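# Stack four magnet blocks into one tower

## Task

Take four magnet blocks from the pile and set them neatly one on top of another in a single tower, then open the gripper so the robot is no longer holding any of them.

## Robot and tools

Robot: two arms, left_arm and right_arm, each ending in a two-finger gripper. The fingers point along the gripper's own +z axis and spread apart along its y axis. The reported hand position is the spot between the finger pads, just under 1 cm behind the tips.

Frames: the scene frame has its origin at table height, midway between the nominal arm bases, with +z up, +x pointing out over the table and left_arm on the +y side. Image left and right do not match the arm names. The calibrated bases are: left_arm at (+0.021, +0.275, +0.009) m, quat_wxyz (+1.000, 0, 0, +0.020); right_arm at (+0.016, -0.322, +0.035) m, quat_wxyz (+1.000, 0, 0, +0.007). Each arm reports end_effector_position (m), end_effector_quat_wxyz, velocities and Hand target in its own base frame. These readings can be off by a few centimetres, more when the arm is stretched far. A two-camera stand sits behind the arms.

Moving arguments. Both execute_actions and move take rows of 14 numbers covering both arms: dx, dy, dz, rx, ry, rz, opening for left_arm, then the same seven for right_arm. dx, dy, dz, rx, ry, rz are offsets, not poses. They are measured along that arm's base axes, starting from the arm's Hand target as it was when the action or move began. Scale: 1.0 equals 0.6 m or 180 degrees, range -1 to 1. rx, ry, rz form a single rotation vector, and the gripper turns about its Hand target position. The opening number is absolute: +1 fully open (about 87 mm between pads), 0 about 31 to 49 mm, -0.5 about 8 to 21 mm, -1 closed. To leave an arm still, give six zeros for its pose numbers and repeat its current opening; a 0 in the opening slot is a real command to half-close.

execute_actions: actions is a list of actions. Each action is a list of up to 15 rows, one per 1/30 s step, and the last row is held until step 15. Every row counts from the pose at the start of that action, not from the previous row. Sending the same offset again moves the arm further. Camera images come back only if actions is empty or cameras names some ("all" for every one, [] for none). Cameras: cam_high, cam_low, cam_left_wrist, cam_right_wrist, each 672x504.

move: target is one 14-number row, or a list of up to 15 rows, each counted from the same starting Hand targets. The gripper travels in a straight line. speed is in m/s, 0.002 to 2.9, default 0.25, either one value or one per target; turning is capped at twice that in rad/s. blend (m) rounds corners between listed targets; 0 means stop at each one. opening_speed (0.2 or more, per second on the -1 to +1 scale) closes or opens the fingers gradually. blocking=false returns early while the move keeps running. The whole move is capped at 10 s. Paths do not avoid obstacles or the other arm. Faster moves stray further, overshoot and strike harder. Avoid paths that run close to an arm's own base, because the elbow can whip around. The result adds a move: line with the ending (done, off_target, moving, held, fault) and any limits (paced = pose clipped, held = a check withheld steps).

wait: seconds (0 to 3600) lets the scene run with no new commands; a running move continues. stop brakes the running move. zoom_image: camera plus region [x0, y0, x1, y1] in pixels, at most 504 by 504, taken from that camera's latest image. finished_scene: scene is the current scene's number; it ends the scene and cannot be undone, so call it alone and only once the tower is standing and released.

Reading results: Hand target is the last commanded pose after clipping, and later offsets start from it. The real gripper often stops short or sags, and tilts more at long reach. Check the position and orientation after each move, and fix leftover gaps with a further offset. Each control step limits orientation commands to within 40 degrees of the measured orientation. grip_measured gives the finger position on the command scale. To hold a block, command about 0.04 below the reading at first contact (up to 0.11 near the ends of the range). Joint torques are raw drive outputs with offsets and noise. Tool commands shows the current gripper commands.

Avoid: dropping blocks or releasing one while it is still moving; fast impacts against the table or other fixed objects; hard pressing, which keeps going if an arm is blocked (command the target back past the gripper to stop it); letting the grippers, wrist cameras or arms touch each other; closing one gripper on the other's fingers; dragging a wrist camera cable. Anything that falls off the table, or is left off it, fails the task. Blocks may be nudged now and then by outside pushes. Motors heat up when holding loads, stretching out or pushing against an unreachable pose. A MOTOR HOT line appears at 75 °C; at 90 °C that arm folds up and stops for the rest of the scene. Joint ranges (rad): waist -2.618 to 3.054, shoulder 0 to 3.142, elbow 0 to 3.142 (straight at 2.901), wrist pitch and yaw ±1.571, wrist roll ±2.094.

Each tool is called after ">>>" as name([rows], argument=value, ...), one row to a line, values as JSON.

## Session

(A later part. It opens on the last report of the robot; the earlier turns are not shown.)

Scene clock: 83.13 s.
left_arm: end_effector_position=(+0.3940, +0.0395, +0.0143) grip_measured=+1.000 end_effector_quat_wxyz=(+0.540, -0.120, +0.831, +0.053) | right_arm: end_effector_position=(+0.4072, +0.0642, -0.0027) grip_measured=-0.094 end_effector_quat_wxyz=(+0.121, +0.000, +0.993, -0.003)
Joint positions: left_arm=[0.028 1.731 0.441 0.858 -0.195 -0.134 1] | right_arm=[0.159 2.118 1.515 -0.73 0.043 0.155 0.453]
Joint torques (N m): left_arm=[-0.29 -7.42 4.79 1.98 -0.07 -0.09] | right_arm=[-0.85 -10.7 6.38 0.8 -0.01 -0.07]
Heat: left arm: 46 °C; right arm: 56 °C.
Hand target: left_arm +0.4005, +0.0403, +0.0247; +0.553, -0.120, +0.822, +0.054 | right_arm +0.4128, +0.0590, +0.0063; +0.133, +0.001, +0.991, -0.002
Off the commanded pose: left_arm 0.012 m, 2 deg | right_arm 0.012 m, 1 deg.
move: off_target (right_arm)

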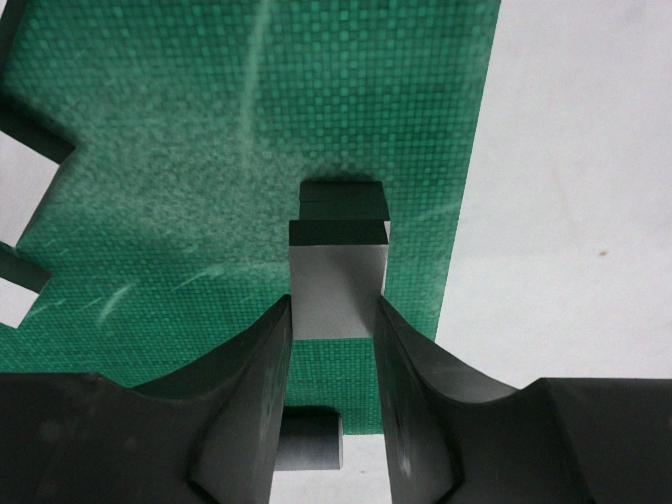

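>>> move(target=[0,0,0,0,0,0,1,0.001,-0.003,0.01,0,0,0,-0.7], cameras=["cam_right_wrist","cam_low"], speed=0.06)

>>> zoom_image(camera="cam_low", region=[260, 300, 440, 400])

Scene clock: 84.20 s.
left_arm: end_effector_position=(+0.3940, +0.0395, +0.0143) grip_measured=+1.000 end_effector_quat_wxyz=(+0.540, -0.120, +0.831, +0.053) | right_arm: end_effector_position=(+0.4072, +0.0637, -0.0027) grip_measured=-0.094 end_effector_quat_wxyz=(+0.121, +0.001, +0.993, -0.001)
Joint positions: left_arm=[0.028 1.731 0.441 0.858 -0.195 -0.134 1] | right_arm=[0.156 2.118 1.515 -0.73 0.039 0.153 0.453]
Joint torques (N m): left_arm=[-0.27 -7.43 4.83 1.98 -0.07 -0.08] | right_arm=[-0.99 -11.28 7.64 0.57 0.04 -0.08]
Heat: left arm: 46 °C; right arm: 56 °C.
Hand target: left_arm +0.4005, +0.0403, +0.0247; +0.553, -0.120, +0.822, +0.054 | right_arm +0.4134, +0.0572, +0.0123; +0.133, +0.001, +0.991, -0.002
Off the commanded pose: left_arm 0.012 m, 2 deg | right_arm 0.017 m, 1 deg.
move: off_target (right_arm)
Images, in order (width x height): cam_low 672x504, cam_right_wrist 672x504.

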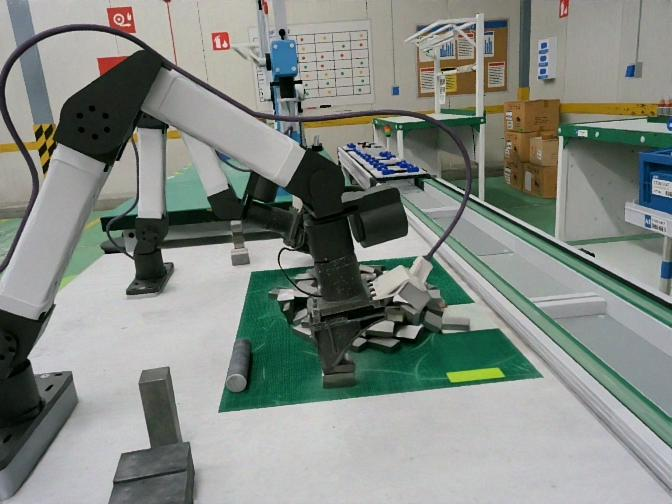

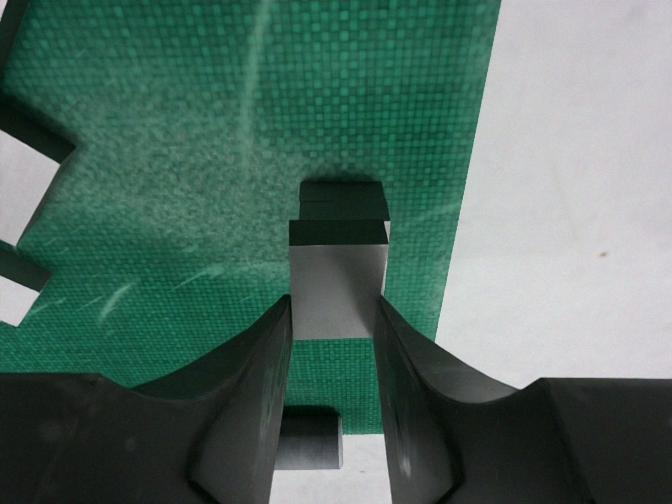

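Scaled by 2.800 from the camera's image (finer frame: 960x720).

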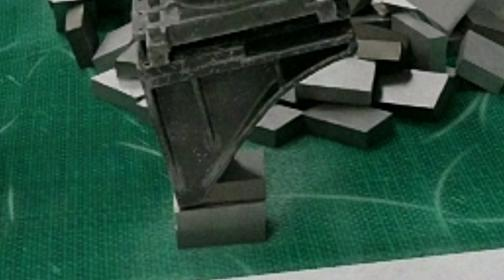

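>>> move([
  [0,0,0,0,0,0,1,0,0,0.03,0,0,0,-0.7],
  [0,0,0,0,0,0,1,0,0.003,0.02,0,0,0,-0.7],
], cameras=["cam_right_wrist"], speed=0.06)

Scene clock: 85.97 s.
left_arm: end_effector_position=(+0.3940, +0.0395, +0.0143) grip_measured=+1.000 end_effector_quat_wxyz=(+0.540, -0.120, +0.831, +0.053) | right_arm: end_effector_position=(+0.4045, +0.0564, +0.0038) grip_measured=-0.094 end_effector_quat_wxyz=(+0.108, +0.002, +0.994, -0.004)
Joint positions: left_arm=[0.028 1.731 0.441 0.858 -0.195 -0.134 1] | right_arm=[0.141 2.118 1.545 -0.783 0.039 0.141 0.453]
Joint torques (N m): left_arm=[-0.28 -7.46 4.77 1.96 -0.07 -0.06] | right_arm=[-0.16 -12.46 7.73 0.65 0.05 0]
Heat: left arm: 46 °C; right arm: 56 °C.
Hand target: left_arm +0.4005, +0.0403, +0.0247; +0.553, -0.120, +0.822, +0.054 | right_arm +0.4134, +0.0590, +0.0243; +0.133, +0.001, +0.991, -0.002
Off the commanded pose: left_arm 0.012 m, 2 deg | right_arm 0.022 m, 3 deg.
move: off_target (right_arm)

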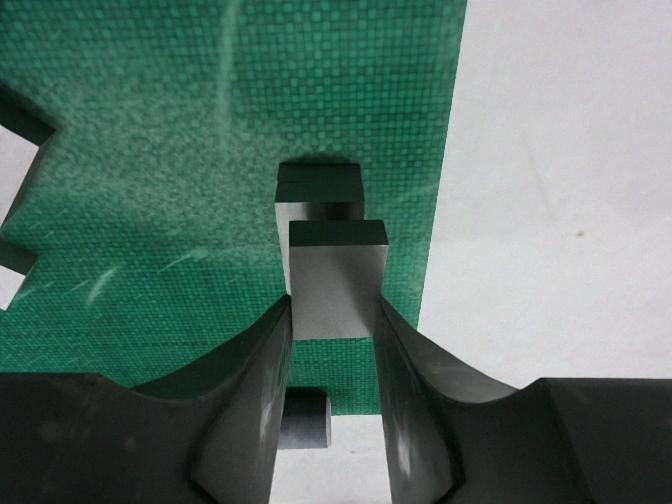

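>>> move(target=[0,0,0,0,0,0,1,0.001,0.0117,-0.015,0,0,0,-0.7], cameras=["cam_right_wrist","cam_low"], speed=0.04)

>>> zoom_image(camera="cam_low", region=[260, 300, 440, 400])

Scene clock: 87.37 s.
left_arm: end_effector_position=(+0.3940, +0.0395, +0.0143) grip_measured=+1.000 end_effector_quat_wxyz=(+0.540, -0.120, +0.831, +0.053) | right_arm: end_effector_position=(+0.4031, +0.0659, +0.0038) grip_measured=-0.094 end_effector_quat_wxyz=(+0.108, -0.007, +0.994, -0.003)
Joint positions: left_arm=[0.028 1.731 0.441 0.858 -0.195 -0.134 1] | right_arm=[0.164 2.118 1.545 -0.783 0.039 0.146 0.453]
Joint torques (N m): left_arm=[-0.31 -7.43 4.77 1.98 -0.08 -0.07] | right_arm=[0.2 -10.97 6.76 0.93 0.1 0.11]
Heat: left arm: 46 °C; right arm: 56 °C.
Hand target: left_arm +0.4005, +0.0403, +0.0247; +0.553, -0.120, +0.822, +0.054 | right_arm +0.4140, +0.0661, +0.0153; +0.133, +0.001, +0.991, -0.002
Off the commanded pose: left_arm 0.012 m, 2 deg | right_arm 0.016 m, 3 deg.
move: off_target (right_arm)
Images, in order (width x height): cam_low 672x504, cam_right_wrist 672x504.

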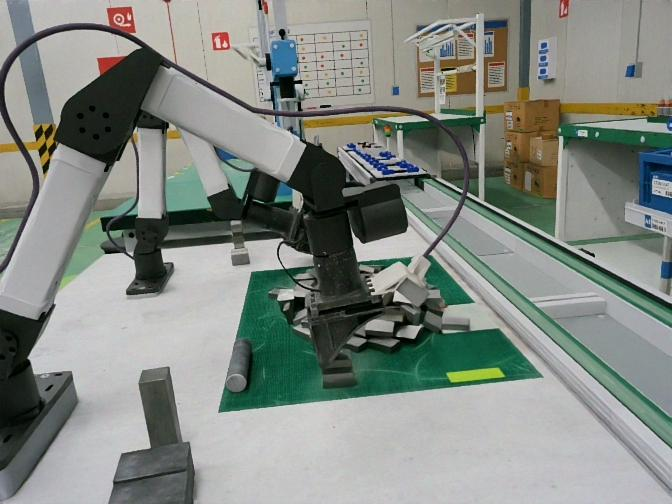

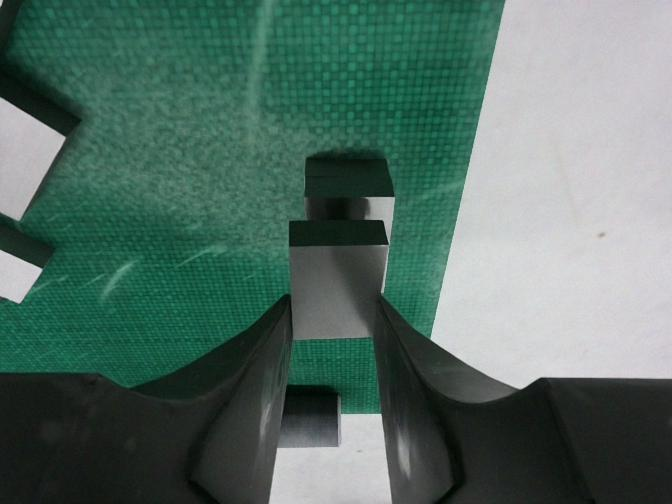

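Scaled by 2.800 from the camera's image (finer frame: 960x720).

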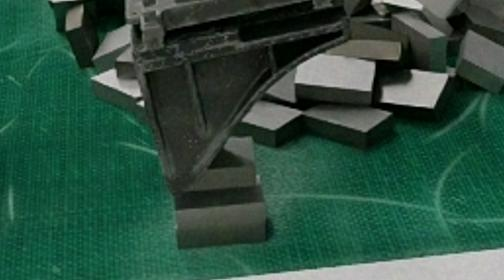

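>>> move([
  [0,0,0,0,0,0,1,0,-0.04,0.02,0,0,0,-0.7],
  [0,0,0,0,0,0,1,0.001,-0.0065,-0.014,0,0,0,-0.7],
], cameras=["cam_right_wrist","cam_low"], speed=0.08)

>>> zoom_image(camera="cam_low", region=[260, 300, 440, 400])

Scene clock: 89.67 s.
left_arm: end_effector_position=(+0.3940, +0.0395, +0.0143) grip_measured=+1.000 end_effector_quat_wxyz=(+0.540, -0.120, +0.831, +0.053) | right_arm: end_effector_position=(+0.4086, +0.0628, +0.0041) grip_measured=-0.094 end_effector_quat_wxyz=(+0.118, -0.008, +0.993, -0.001)
Joint positions: left_arm=[0.028 1.731 0.441 0.858 -0.195 -0.134 1] | right_arm=[0.155 2.118 1.545 -0.763 0.037 0.135 0.453]
Joint torques (N m): left_arm=[-0.32 -7.45 4.78 1.96 -0.07 -0.07] | right_arm=[-0.09 -10.04 5.12 1.07 0.08 0.13]
Heat: left arm: 46 °C; right arm: 56 °C.
Hand target: left_arm +0.4005, +0.0403, +0.0247; +0.553, -0.120, +0.822, +0.054 | right_arm +0.4146, +0.0622, +0.0069; +0.133, +0.001, +0.991, -0.002
Off the commanded pose: left_arm 0.012 m, 2 deg | right_arm 0.007 m, 2 deg.
move: done
Images, in order (width x height): cam_low 672x504, cam_right_wrist 672x504.

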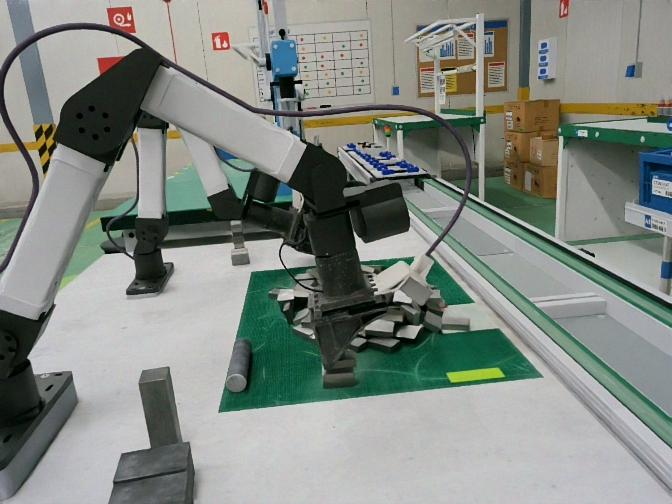

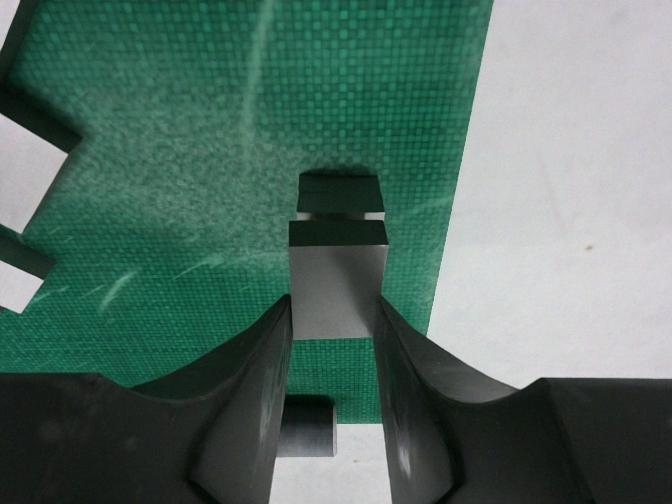

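Scaled by 2.800 from the camera's image (finer frame: 960x720).

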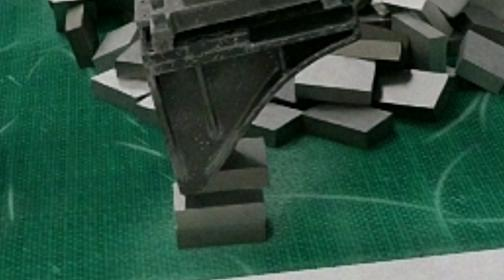

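>>> move(target=[0,0,0,0,0,0,1,-0.0005,0,-0.014,0,0,0,-0.7], speed=0.04)

>>> move(target=[0,0,0,0,0,0,1,0.001,0,-0.01,0,0,0,-0.7], cameras=["cam_right_wrist","cam_low"], speed=0.03)

>>> zoom_image(camera="cam_low", region=[260, 300, 440, 400])

Scene clock: 90.93 s.
left_arm: end_effector_position=(+0.3940, +0.0395, +0.0143) grip_measured=+1.000 end_effector_quat_wxyz=(+0.540, -0.120, +0.831, +0.053) | right_arm: end_effector_position=(+0.4092, +0.0630, -0.0005) grip_measured=-0.094 end_effector_quat_wxyz=(+0.123, -0.007, +0.992, -0.001)
Joint positions: left_arm=[0.028 1.731 0.441 0.858 -0.195 -0.134 1] | right_arm=[0.155 2.118 1.525 -0.734 0.037 0.136 0.453]
Joint torques (N m): left_arm=[-0.27 -7.42 4.79 1.97 -0.08 -0.07] | right_arm=[-0.06 -9.16 5.12 1.07 0.08 0.11]
Heat: left arm: 46 °C; right arm: 56 °C.
Hand target: left_arm +0.4005, +0.0403, +0.0247; +0.553, -0.120, +0.822, +0.054 | right_arm +0.4143, +0.0622, -0.0015; +0.133, +0.001, +0.991, -0.002
Off the commanded pose: left_arm 0.012 m, 2 deg | right_arm 0.005 m, 1 deg.
move: done

Scene clock: 91.73 s.
left_arm: end_effector_position=(+0.3940, +0.0395, +0.0143) grip_measured=+1.000 end_effector_quat_wxyz=(+0.540, -0.120, +0.831, +0.053) | right_arm: end_effector_position=(+0.4105, +0.0625, -0.0023) grip_measured=-0.094 end_effector_quat_wxyz=(+0.126, -0.006, +0.992, +0.000)
Joint positions: left_arm=[0.028 1.731 0.441 0.858 -0.195 -0.134 1] | right_arm=[0.153 2.119 1.518 -0.721 0.037 0.136 0.453]
Joint torques (N m): left_arm=[-0.25 -7.45 4.79 1.97 -0.07 -0.06] | right_arm=[-0.08 -8.42 4.82 1.16 0.08 0.11]
Heat: left arm: 46 °C; right arm: 56 °C.
Hand target: left_arm +0.4005, +0.0403, +0.0247; +0.553, -0.120, +0.822, +0.054 | right_arm +0.4149, +0.0622, -0.0075; +0.133, +0.001, +0.991, -0.002
Off the commanded pose: left_arm 0.012 m, 2 deg | right_arm 0.007 m, 1 deg.
move: done
Images, in order (width x height): cam_low 672x504, cam_right_wrist 672x504.

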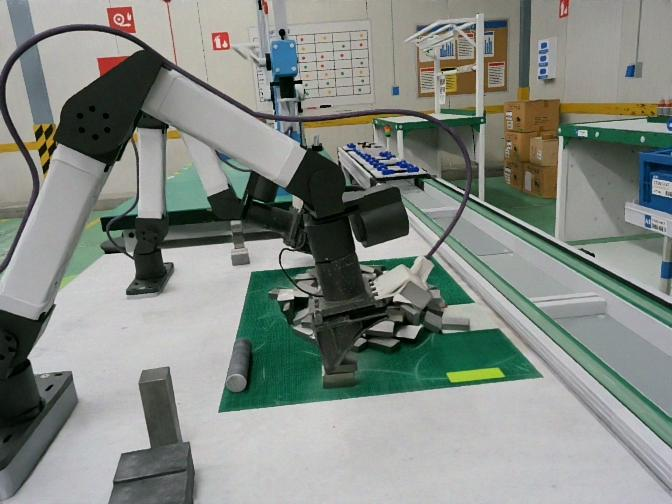

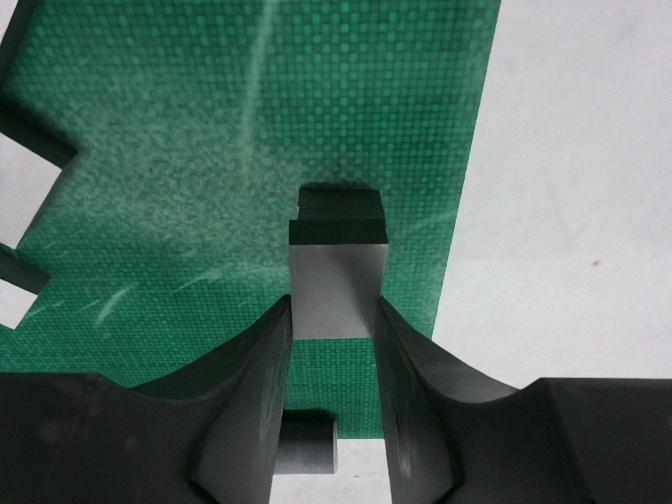

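Scaled by 2.800 from the camera's image (finer frame: 960x720).

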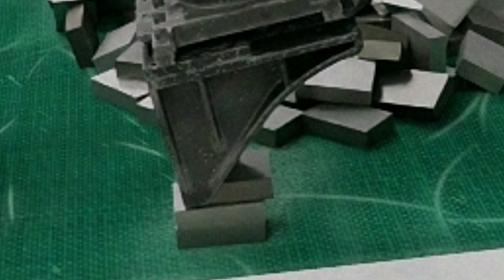

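>>> move(target=[0,0,0,0,0,0,1,-0.004,0,-0.004,0,0.006,0,-0.7], cameras=["cam_right_wrist","cam_low"], speed=0.03)

>>> zoom_image(camera="cam_low", region=[300, 340, 400, 400])

Scene clock: 92.93 s.
left_arm: end_effector_position=(+0.3940, +0.0395, +0.0143) grip_measured=+1.000 end_effector_quat_wxyz=(+0.540, -0.120, +0.831, +0.053) | right_arm: end_effector_position=(+0.4104, +0.0625, -0.0030) grip_measured=-0.094 end_effector_quat_wxyz=(+0.125, -0.006, +0.992, +0.000)
Joint positions: left_arm=[0.028 1.731 0.441 0.858 -0.195 -0.134 1] | right_arm=[0.153 2.121 1.518 -0.721 0.037 0.136 0.453]
Joint torques (N m): left_arm=[-0.25 -7.42 4.77 1.98 -0.07 -0.07] | right_arm=[-0.12 -7.53 5.63 0.98 0.05 0.12]
Heat: left arm: 46 °C; right arm: 55 °C.
Hand target: left_arm +0.4005, +0.0403, +0.0247; +0.553, -0.120, +0.822, +0.054 | right_arm +0.4125, +0.0622, -0.0099; +0.123, +0.001, +0.992, -0.002
Off the commanded pose: left_arm 0.012 m, 2 deg | right_arm 0.007 m, 1 deg.
move: done
Images, in order (width x height): cam_low 672x504, cam_right_wrist 672x504.

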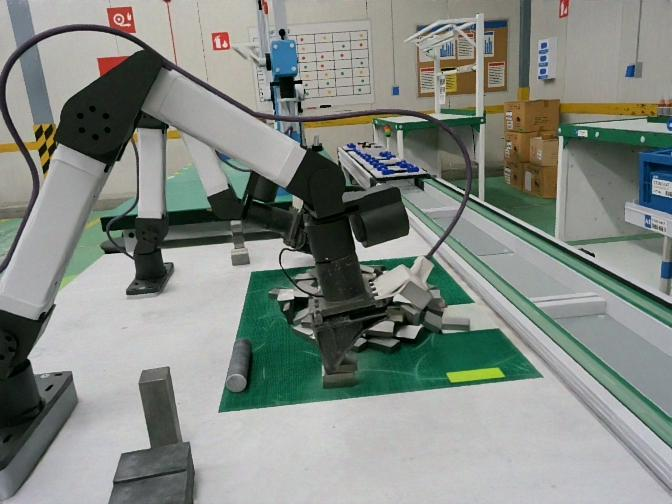

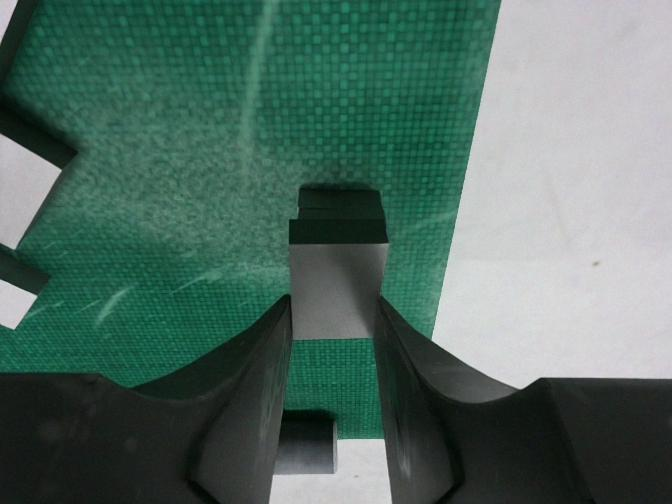

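Scaled by 5.040 from the camera's image (finer frame: 960x720).

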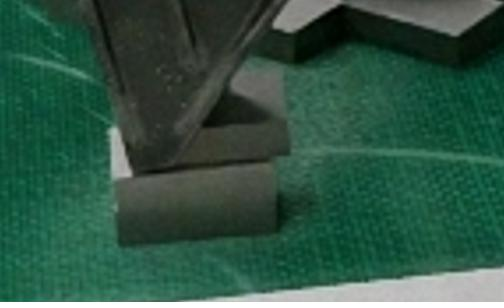

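>>> move([
  [0,0,0,0,0,0,1,-0.015,-0.02,0.04,0,0.012,0,-0.7],
  [0,0,0,0,0,0,1,-0.0055,0,0.012,0,0.012,0,-0.7],
], cameras=["cam_right_wrist","cam_low"], speed=0.08)

>>> zoom_image(camera="cam_low", region=[300, 340, 400, 400])

Scene clock: 96.87 s.
left_arm: end_effector_position=(+0.3940, +0.0395, +0.0143) grip_measured=+1.000 end_effector_quat_wxyz=(+0.540, -0.120, +0.831, +0.053) | right_arm: end_effector_position=(+0.3992, +0.0543, -0.0041) grip_measured=-0.094 end_effector_quat_wxyz=(+0.094, -0.002, +0.996, -0.010)
Joint positions: left_arm=[0.028 1.731 0.441 0.858 -0.195 -0.134 1] | right_arm=[0.141 2.136 1.541 -0.793 0.045 0.133 0.453]
Joint torques (N m): left_arm=[-0.27 -7.43 4.81 1.98 -0.08 -0.07] | right_arm=[0.4 -7.94 8.16 0.81 -0.01 0.13]
Heat: left arm: 46 °C; right arm: 55 °C.
Hand target: left_arm +0.4005, +0.0403, +0.0247; +0.553, -0.120, +0.822, +0.054 | right_arm +0.4092, +0.0622, -0.0027; +0.104, +0.001, +0.995, -0.002
Off the commanded pose: left_arm 0.012 m, 2 deg | right_arm 0.013 m, 2 deg.
move: off_target (right_arm)
Images, in order (width x height): cam_low 672x504, cam_right_wrist 672x504.

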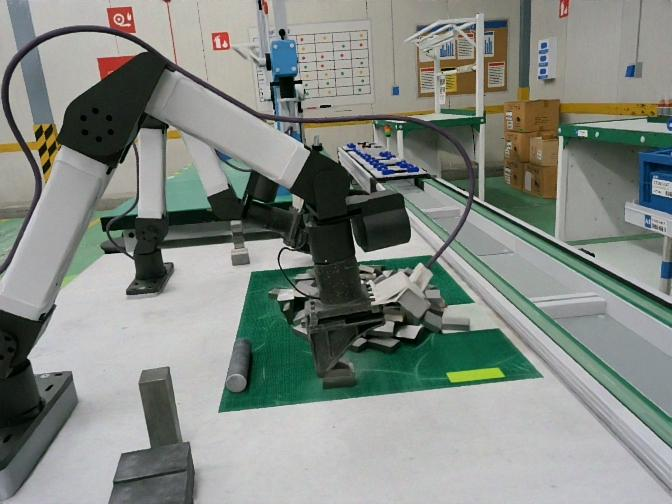

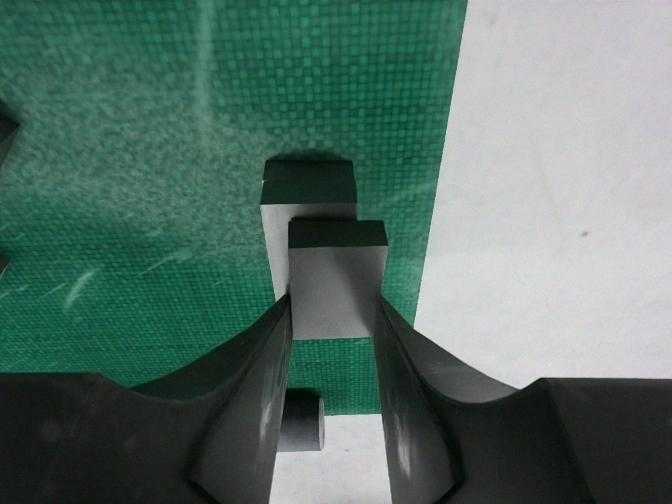

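Scaled by 5.040 from the camera's image (finer frame: 960x720).

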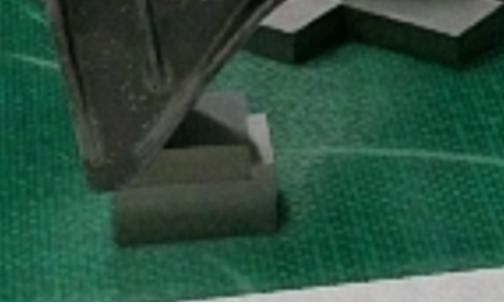

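>>> move([
  [0,0,0,0,0,0,1,0.002,-0.03,0.06,0,0,0,-0.7],
  [0,0,0,0,0,0,1,0.005,0.001,0.012,0,0,0,-0.7],
], cameras=["cam_right_wrist","cam_low"], speed=0.09)

>>> zoom_image(camera="cam_low", region=[300, 340, 400, 400])

Scene clock: 99.50 s.
left_arm: end_effector_position=(+0.3940, +0.0395, +0.0143) grip_measured=+1.000 end_effector_quat_wxyz=(+0.540, -0.120, +0.831, +0.053) | right_arm: end_effector_position=(+0.4089, +0.0625, +0.0075) grip_measured=-0.094 end_effector_quat_wxyz=(+0.099, -0.007, +0.995, -0.003)
Joint positions: left_arm=[0.028 1.731 0.441 0.858 -0.195 -0.134 1] | right_arm=[0.153 2.15 1.612 -0.837 0.036 0.136 0.453]
Joint torques (N m): left_arm=[-0.31 -7.42 4.81 1.98 -0.08 -0.08] | right_arm=[-0.02 -9.1 5.03 0.95 0 0.11]
Heat: left arm: 46 °C; right arm: 54 °C.
Hand target: left_arm +0.4005, +0.0403, +0.0247; +0.553, -0.120, +0.822, +0.054 | right_arm +0.4122, +0.0628, +0.0045; +0.104, +0.001, +0.995, -0.002
Off the commanded pose: left_arm 0.012 m, 2 deg | right_arm 0.004 m, 1 deg.
move: done
Images, in order (width x height): cam_low 672x504, cam_right_wrist 672x504.

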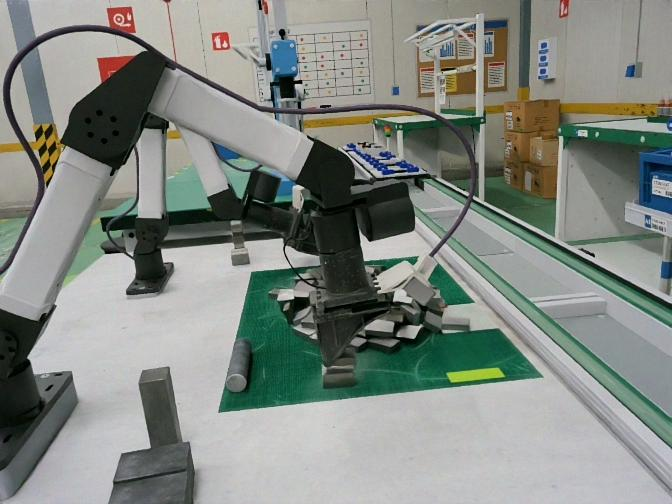

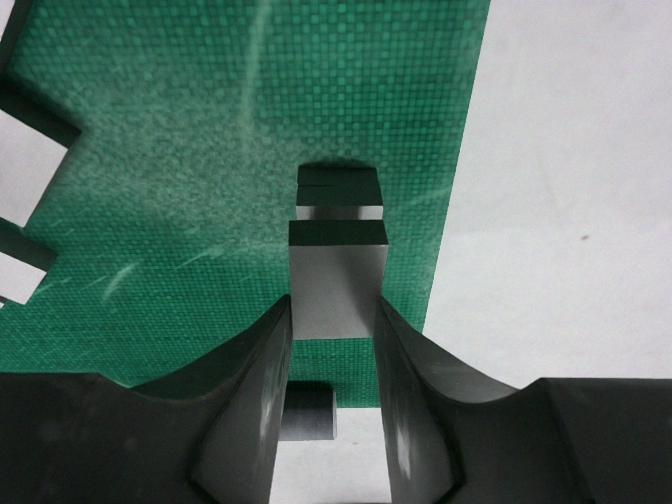

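Scaled by 5.040 from the camera's image (finer frame: 960x720).

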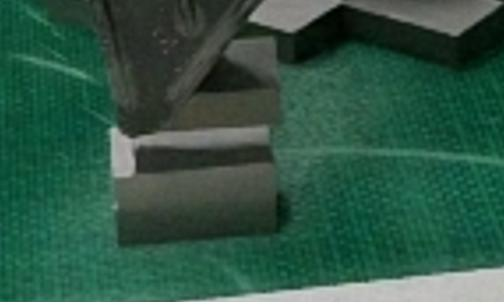

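>>> move(target=[0,0,0,0,0,0,1,-0.006,0,-0.018,0,0,0,-0.7], cameras=["cam_right_wrist","cam_low"], speed=0.05)

>>> zoom_image(camera="cam_low", region=[300, 340, 400, 400])

Scene clock: 100.87 s.
left_arm: end_effector_position=(+0.3940, +0.0395, +0.0143) grip_measured=+1.000 end_effector_quat_wxyz=(+0.540, -0.120, +0.831, +0.053) | right_arm: end_effector_position=(+0.4035, +0.0618, -0.0032) grip_measured=-0.094 end_effector_quat_wxyz=(+0.095, -0.006, +0.995, -0.004)
Joint positions: left_arm=[0.028 1.731 0.441 0.858 -0.195 -0.134 1] | right_arm=[0.153 2.15 1.568 -0.8 0.036 0.138 0.453]
Joint torques (N m): left_arm=[-0.28 -7.43 4.81 1.97 -0.08 -0.08] | right_arm=[0.1 -8.98 4.97 1.04 0.01 0.11]
Heat: left arm: 46 °C; right arm: 54 °C.
Hand target: left_arm +0.4005, +0.0403, +0.0247; +0.553, -0.120, +0.822, +0.054 | right_arm +0.4086, +0.0628, -0.0063; +0.104, +0.001, +0.995, -0.002
Off the commanded pose: left_arm 0.012 m, 2 deg | right_arm 0.006 m, 1 deg.
move: done
Images, in order (width x height): cam_low 672x504, cam_right_wrist 672x504.

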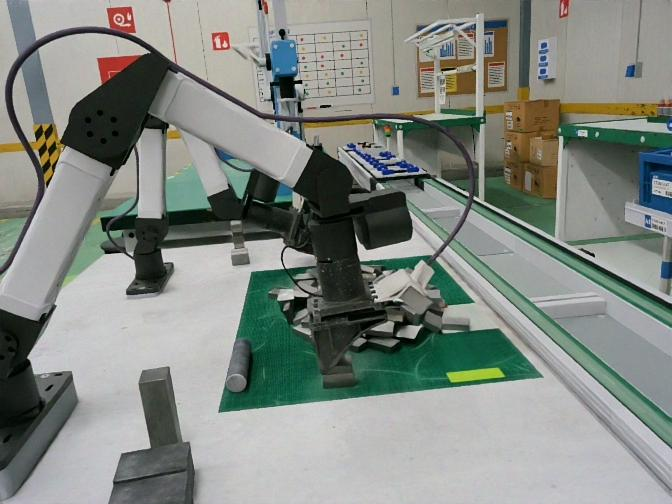

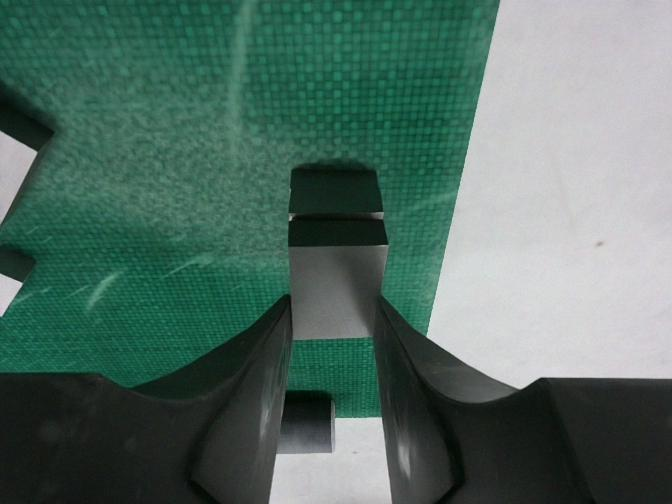

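Scaled by 5.040 from the camera's image (finer frame: 960x720).

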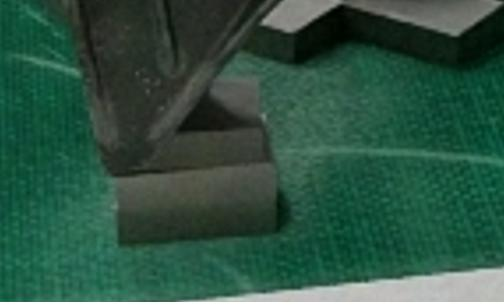

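>>> move(target=[0,0,0,0,0,0,1,0.006,0.0,0.003,0,0,0,-0.7], cameras=["cam_right_wrist","cam_low"], speed=0.05)

>>> zoom_image(camera="cam_low", region=[300, 340, 400, 400])

Scene clock: 101.97 s.
left_arm: end_effector_position=(+0.3940, +0.0395, +0.0143) grip_measured=+1.000 end_effector_quat_wxyz=(+0.540, -0.120, +0.831, +0.053) | right_arm: end_effector_position=(+0.4034, +0.0615, -0.0038) grip_measured=-0.094 end_effector_quat_wxyz=(+0.095, -0.006, +0.995, -0.005)
Joint positions: left_arm=[0.028 1.731 0.441 0.858 -0.195 -0.134 1] | right_arm=[0.153 2.152 1.568 -0.8 0.037 0.138 0.453]
Joint torques (N m): left_arm=[-0.27 -7.45 4.82 1.97 -0.07 -0.08] | right_arm=[-0.03 -8.23 7.15 0.88 0.01 0.1]
Heat: left arm: 46 °C; right arm: 54 °C.
Hand target: left_arm +0.4005, +0.0403, +0.0247; +0.553, -0.120, +0.822, +0.054 | right_arm +0.4122, +0.0628, -0.0045; +0.104, +0.001, +0.995, -0.002
Off the commanded pose: left_arm 0.012 m, 2 deg | right_arm 0.009 m, 1 deg.
move: done
Images, in order (width x height): cam_low 672x504, cam_right_wrist 672x504.

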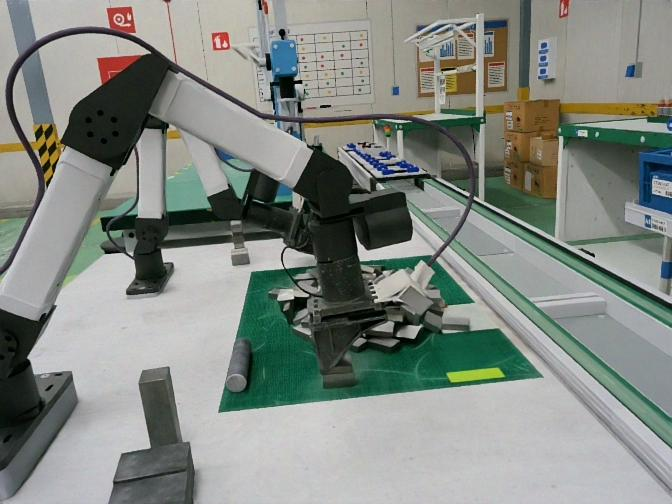

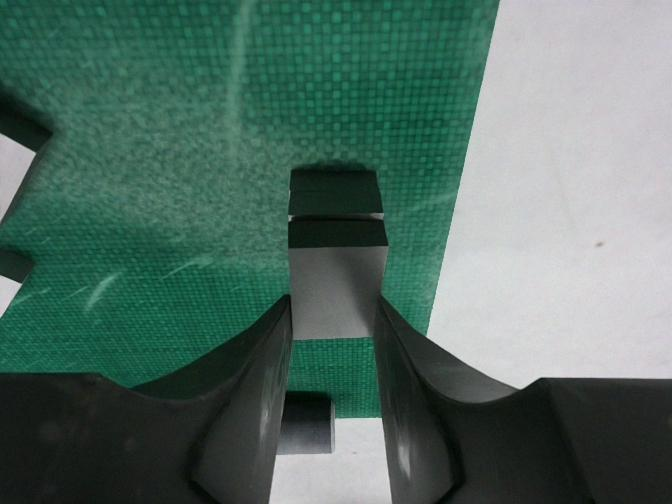

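Scaled by 5.040 from the camera's image (finer frame: 960x720).

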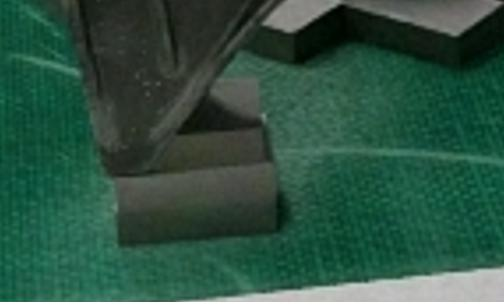

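Nudging forward a little more before release.

>>> move(target=[0,0,0,0,0,0,1,0.007,0.0,0.001,0,0,0,-0.7], cameras=["cam_right_wrist","cam_low"], speed=0.05)

>>> zoom_image(camera="cam_low", region=[300, 340, 400, 400])

Scene clock: 103.27 s.
left_arm: end_effector_position=(+0.3940, +0.0395, +0.0143) grip_measured=+1.000 end_effector_quat_wxyz=(+0.540, -0.120, +0.831, +0.053) | right_arm: end_effector_position=(+0.4038, +0.0611, -0.0044) grip_measured=-0.094 end_effector_quat_wxyz=(+0.091, -0.005, +0.996, -0.007)
Joint positions: left_arm=[0.028 1.731 0.441 0.858 -0.195 -0.134 1] | right_arm=[0.153 2.161 1.58 -0.811 0.04 0.14 0.453]
Joint torques (N m): left_arm=[-0.32 -7.47 4.79 1.98 -0.07 -0.07] | right_arm=[-0.13 -7.79 8.29 0.86 0 0.09]
Heat: left arm: 46 °C; right arm: 54 °C.
Hand target: left_arm +0.4005, +0.0403, +0.0247; +0.553, -0.120, +0.822, +0.054 | right_arm +0.4164, +0.0628, -0.0039; +0.104, +0.001, +0.995, -0.002
Off the commanded pose: left_arm 0.012 m, 2 deg | right_arm 0.013 m, 2 deg.
move: off_target (right_arm)
Images, in order (width x height): cam_low 672x504, cam_right_wrist 672x504.

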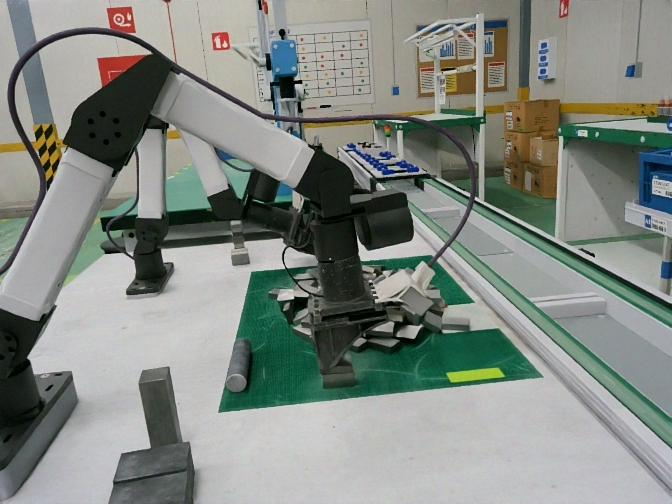

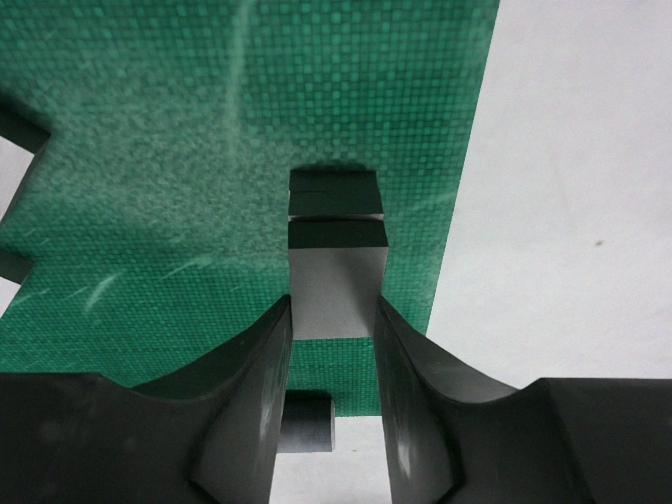

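Scaled by 5.040 from the camera's image (finer frame: 960x720).

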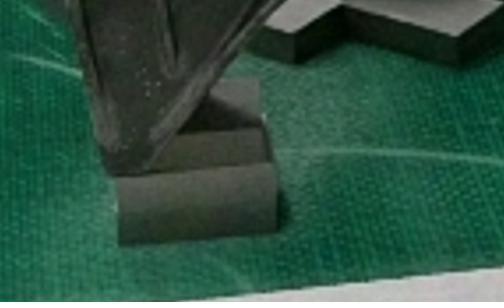

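>>> move(target=[0,0,0,0,0,0,1,-0.006,-0.001,0.003,0,0,0,0.2], opening_speed=0.6)

>>> move([
  [0,0,0,0,0,0,1,0,0,0.12,0,0,0,0.2],
  [0,0,0,0,0,0,1,0.02,0.2,0.17,0,0.07,0,0.2],
], cameras=["cam_low","cam_right_wrist"], speed=0.2, blend=0.03)

>>> zoom_image(camera="cam_low", region=[260, 300, 440, 400])

Scene clock: 106.03 s.
left_arm: end_effector_position=(+0.3940, +0.0395, +0.0143) grip_measured=+1.000 end_effector_quat_wxyz=(+0.540, -0.120, +0.831, +0.053) | right_arm: end_effector_position=(+0.4041, +0.0619, -0.0044) grip_measured=+0.200 end_effector_quat_wxyz=(+0.092, -0.006, +0.996, -0.005)
Joint positions: left_arm=[0.028 1.731 0.441 0.858 -0.195 -0.134 1] | right_arm=[0.153 2.161 1.58 -0.81 0.036 0.138 0.6]
Joint torques (N m): left_arm=[-0.31 -7.42 4.79 1.98 -0.07 -0.07] | right_arm=[-0.21 -9.14 6.78 0.86 0 0.09]
Heat: left arm: 47 °C; right arm: 54 °C.
Hand target: left_arm +0.4005, +0.0403, +0.0247; +0.553, -0.120, +0.822, +0.054 | right_arm +0.4128, +0.0622, -0.0021; +0.104, +0.001, +0.995, -0.002
Off the commanded pose: left_arm 0.012 m, 2 deg | right_arm 0.009 m, 2 deg.
move: done

Scene clock: 108.17 s.
left_arm: end_effector_position=(+0.3940, +0.0395, +0.0143) grip_measured=+1.000 end_effector_quat_wxyz=(+0.540, -0.120, +0.831, +0.053) | right_arm: end_effector_position=(+0.4329, +0.1826, +0.0970) grip_measured=+0.200 end_effector_quat_wxyz=(+0.068, -0.003, +0.997, +0.021)
Joint positions: left_arm=[0.028 1.731 0.441 0.858 -0.195 -0.134 1] | right_arm=[0.371 2.518 2.609 -1.52 0.01 0.365 0.6]
Joint torques (N m): left_arm=[-0.28 -7.45 4.82 1.98 -0.08 -0.06] | right_arm=[-0.53 -10.4 8.12 0.05 -0.12 0.11]
Heat: left arm: 47 °C; right arm: 54 °C.
Hand target: left_arm +0.4005, +0.0403, +0.0247; +0.553, -0.120, +0.822, +0.054 | right_arm +0.4248, +0.1822, +0.0999; -0.005, +0.000, +1.000, -0.002
Off the commanded pose: left_arm 0.012 m, 2 deg | right_arm 0.009 m, 9 deg.
joint sent to its limit (right arm) — joint 4 (wrist pitch), lower limit. The joint targets are off in position and orientation.
move: off_target (right_arm)

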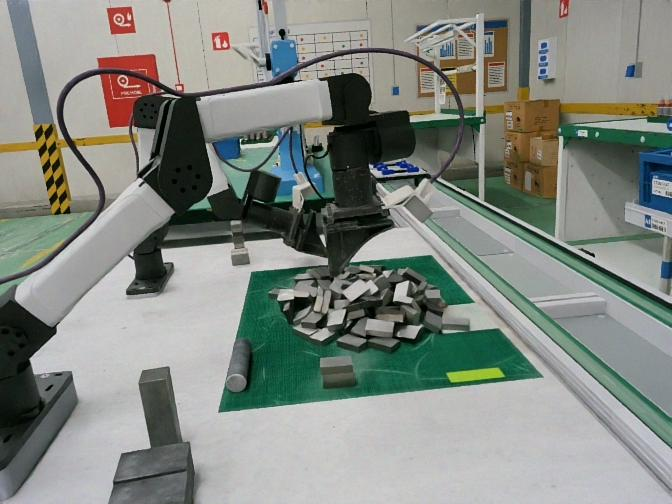

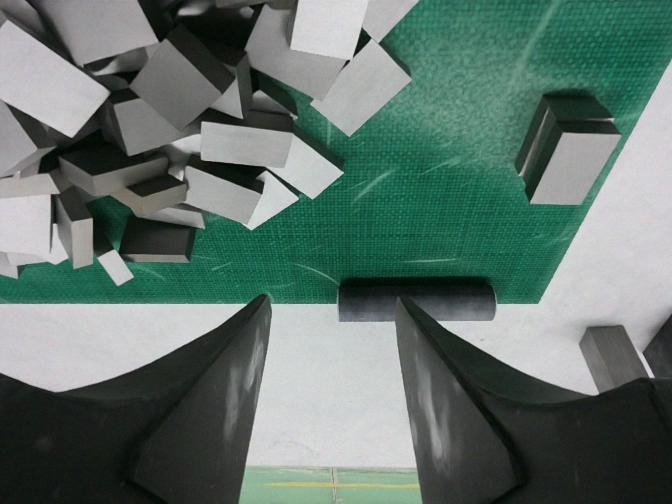

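Scaled by 2.800 from the camera's image (finer frame: 960x720).

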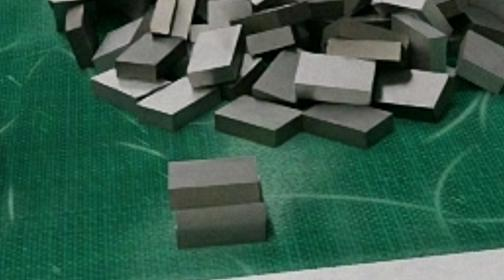

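>>> zoom_image(camera="cam_low", region=[310, 350, 370, 395])

>>> zoom_image(camera="cam_right_wrist", region=[490, 70, 650, 230])

Scaled by 8.400 from the camera's image (finer frame: 960x720).

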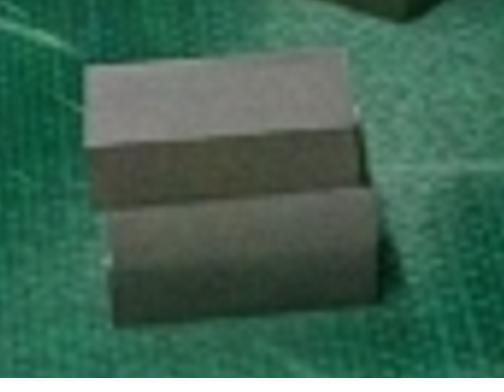

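Scaled by 3.150 from the camera's image (finer frame: 960x720).

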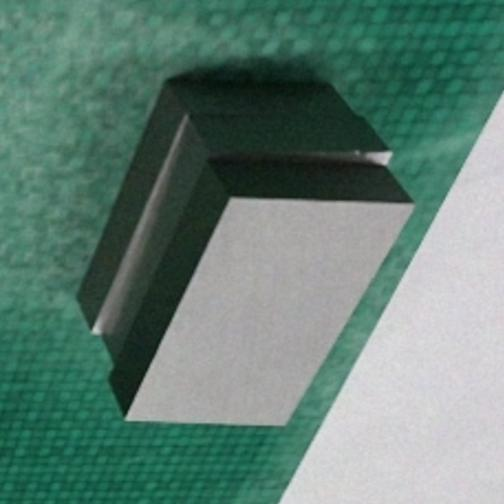

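>>> move(target=[0,0,0,0,0,0,1,0.11,0.012,0.0,0,-0.1,0,0.2], cameras=["cam_right_wrist"])

Scene clock: 111.80 s.
left_arm: end_effector_position=(+0.3940, +0.0395, +0.0143) grip_measured=+1.000 end_effector_quat_wxyz=(+0.540, -0.120, +0.831, +0.053) | right_arm: end_effector_position=(+0.4807, +0.1861, +0.0959) grip_measured=+0.200 end_effector_quat_wxyz=(+0.153, +0.003, +0.988, +0.009)
Joint positions: left_arm=[0.028 1.731 0.441 0.858 -0.195 -0.134 1] | right_arm=[0.373 2.639 2.833 -1.471 0.094 0.365 0.6]
Joint torques (N m): left_arm=[-0.29 -7.5 4.79 1.97 -0.07 -0.06] | right_arm=[0.09 -10.95 8.14 1.15 0.24 -0.04]
Heat: left arm: 47 °C; right arm: 54 °C.
Hand target: left_arm +0.4005, +0.0403, +0.0247; +0.553, -0.120, +0.822, +0.054 | right_arm +0.4908, +0.1894, +0.0999; +0.151, +0.001, +0.988, -0.002
Off the commanded pose: left_arm 0.012 m, 2 deg | right_arm 0.011 m, 1 deg.
elbow stopped short (right arm): the move would have taken joint 3 (elbow) straighter than the controller allows.
move: off_target (right_arm)

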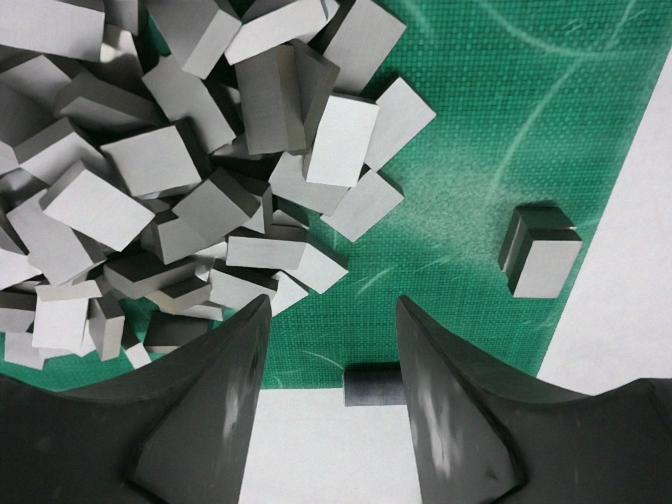

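>>> move(target=[0,0,0,0,0,0,1,0.018,-0.007,-0.09,0,0,-0.078,0.2], cameras=["cam_right_wrist"], speed=0.15)

Scene clock: 114.10 s.
left_arm: end_effector_position=(+0.3940, +0.0395, +0.0143) grip_measured=+1.000 end_effector_quat_wxyz=(+0.540, -0.120, +0.831, +0.053) | right_arm: end_effector_position=(+0.4911, +0.1869, +0.0421) grip_measured=+0.200 end_effector_quat_wxyz=(+0.135, +0.110, +0.984, -0.017)
Joint positions: left_arm=[0.028 1.731 0.441 0.858 -0.195 -0.134 1] | right_arm=[0.373 2.75 2.833 -1.428 0.155 0.578 0.6]
Joint torques (N m): left_arm=[-0.27 -7.45 4.81 1.98 -0.07 -0.08] | right_arm=[-0.53 -11.54 8.27 0.93 0.33 0.11]
Heat: left arm: 47 °C; right arm: 54 °C.
Hand target: left_arm +0.4005, +0.0403, +0.0247; +0.553, -0.120, +0.822, +0.054 | right_arm +0.5016, +0.1852, +0.0459; +0.150, +0.122, +0.981, -0.020
Off the commanded pose: left_arm 0.012 m, 2 deg | right_arm 0.011 m, 2 deg.
elbow stopped short (right arm): the move would have taken joint 3 (elbow) straighter than the controller allows.
move: off_target (right_arm)

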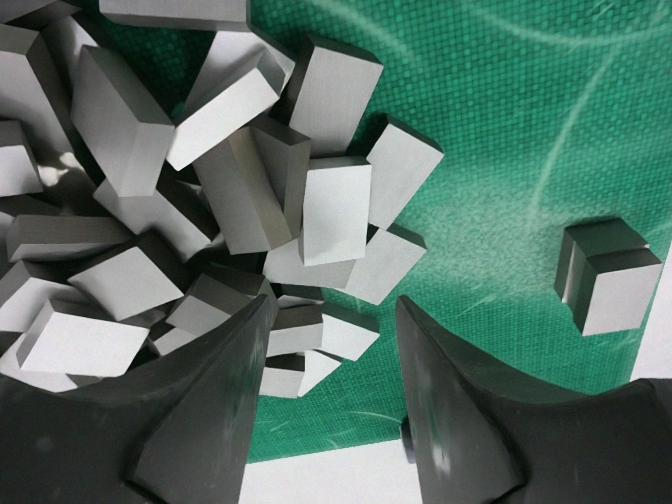

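>>> move([
  [0,0,0,0,0,0,1,0.008,-0.009,-0.03,0,0,0,0.0],
  [0,0,0,0,0,0,1,0.003,-0.009,-0.075,0,0,0,0.0],
], cameras=["cam_right_wrist"], speed=0.08, blend=0.01)

Scene clock: 116.37 s.
left_arm: end_effector_position=(+0.3940, +0.0395, +0.0143) grip_measured=+1.000 end_effector_quat_wxyz=(+0.540, -0.120, +0.831, +0.053) | right_arm: end_effector_position=(+0.4911, +0.1732, -0.0119) grip_measured=+0.000 end_effector_quat_wxyz=(+0.116, +0.120, +0.985, -0.034)
Joint positions: left_arm=[0.028 1.731 0.441 0.858 -0.195 -0.134 1] | right_arm=[0.351 2.704 2.526 -1.216 0.165 0.578 0.5]
Joint torques (N m): left_arm=[-0.31 -7.45 4.82 1.98 -0.07 -0.08] | right_arm=[0.1 -15.47 4.29 1.24 0.22 0.03]
Heat: left arm: 47 °C; right arm: 54 °C.
Hand target: left_arm +0.4005, +0.0403, +0.0247; +0.553, -0.120, +0.822, +0.054 | right_arm +0.5034, +0.1798, +0.0009; +0.150, +0.122, +0.981, -0.020
Off the commanded pose: left_arm 0.012 m, 2 deg | right_arm 0.019 m, 4 deg.
move: off_target (right_arm); blend cut to 0.0097 m at target 1

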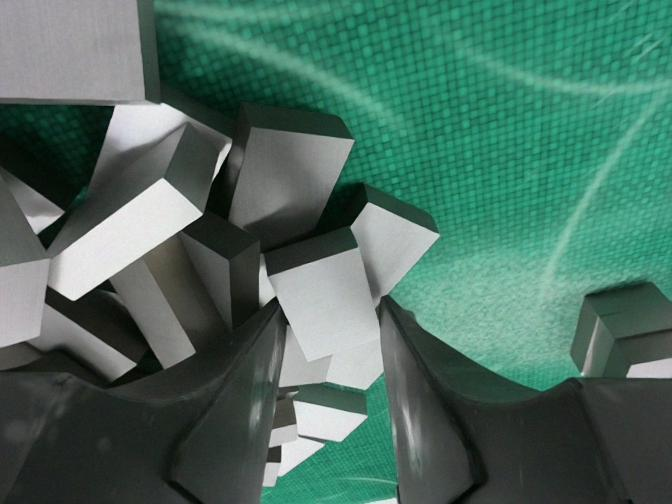

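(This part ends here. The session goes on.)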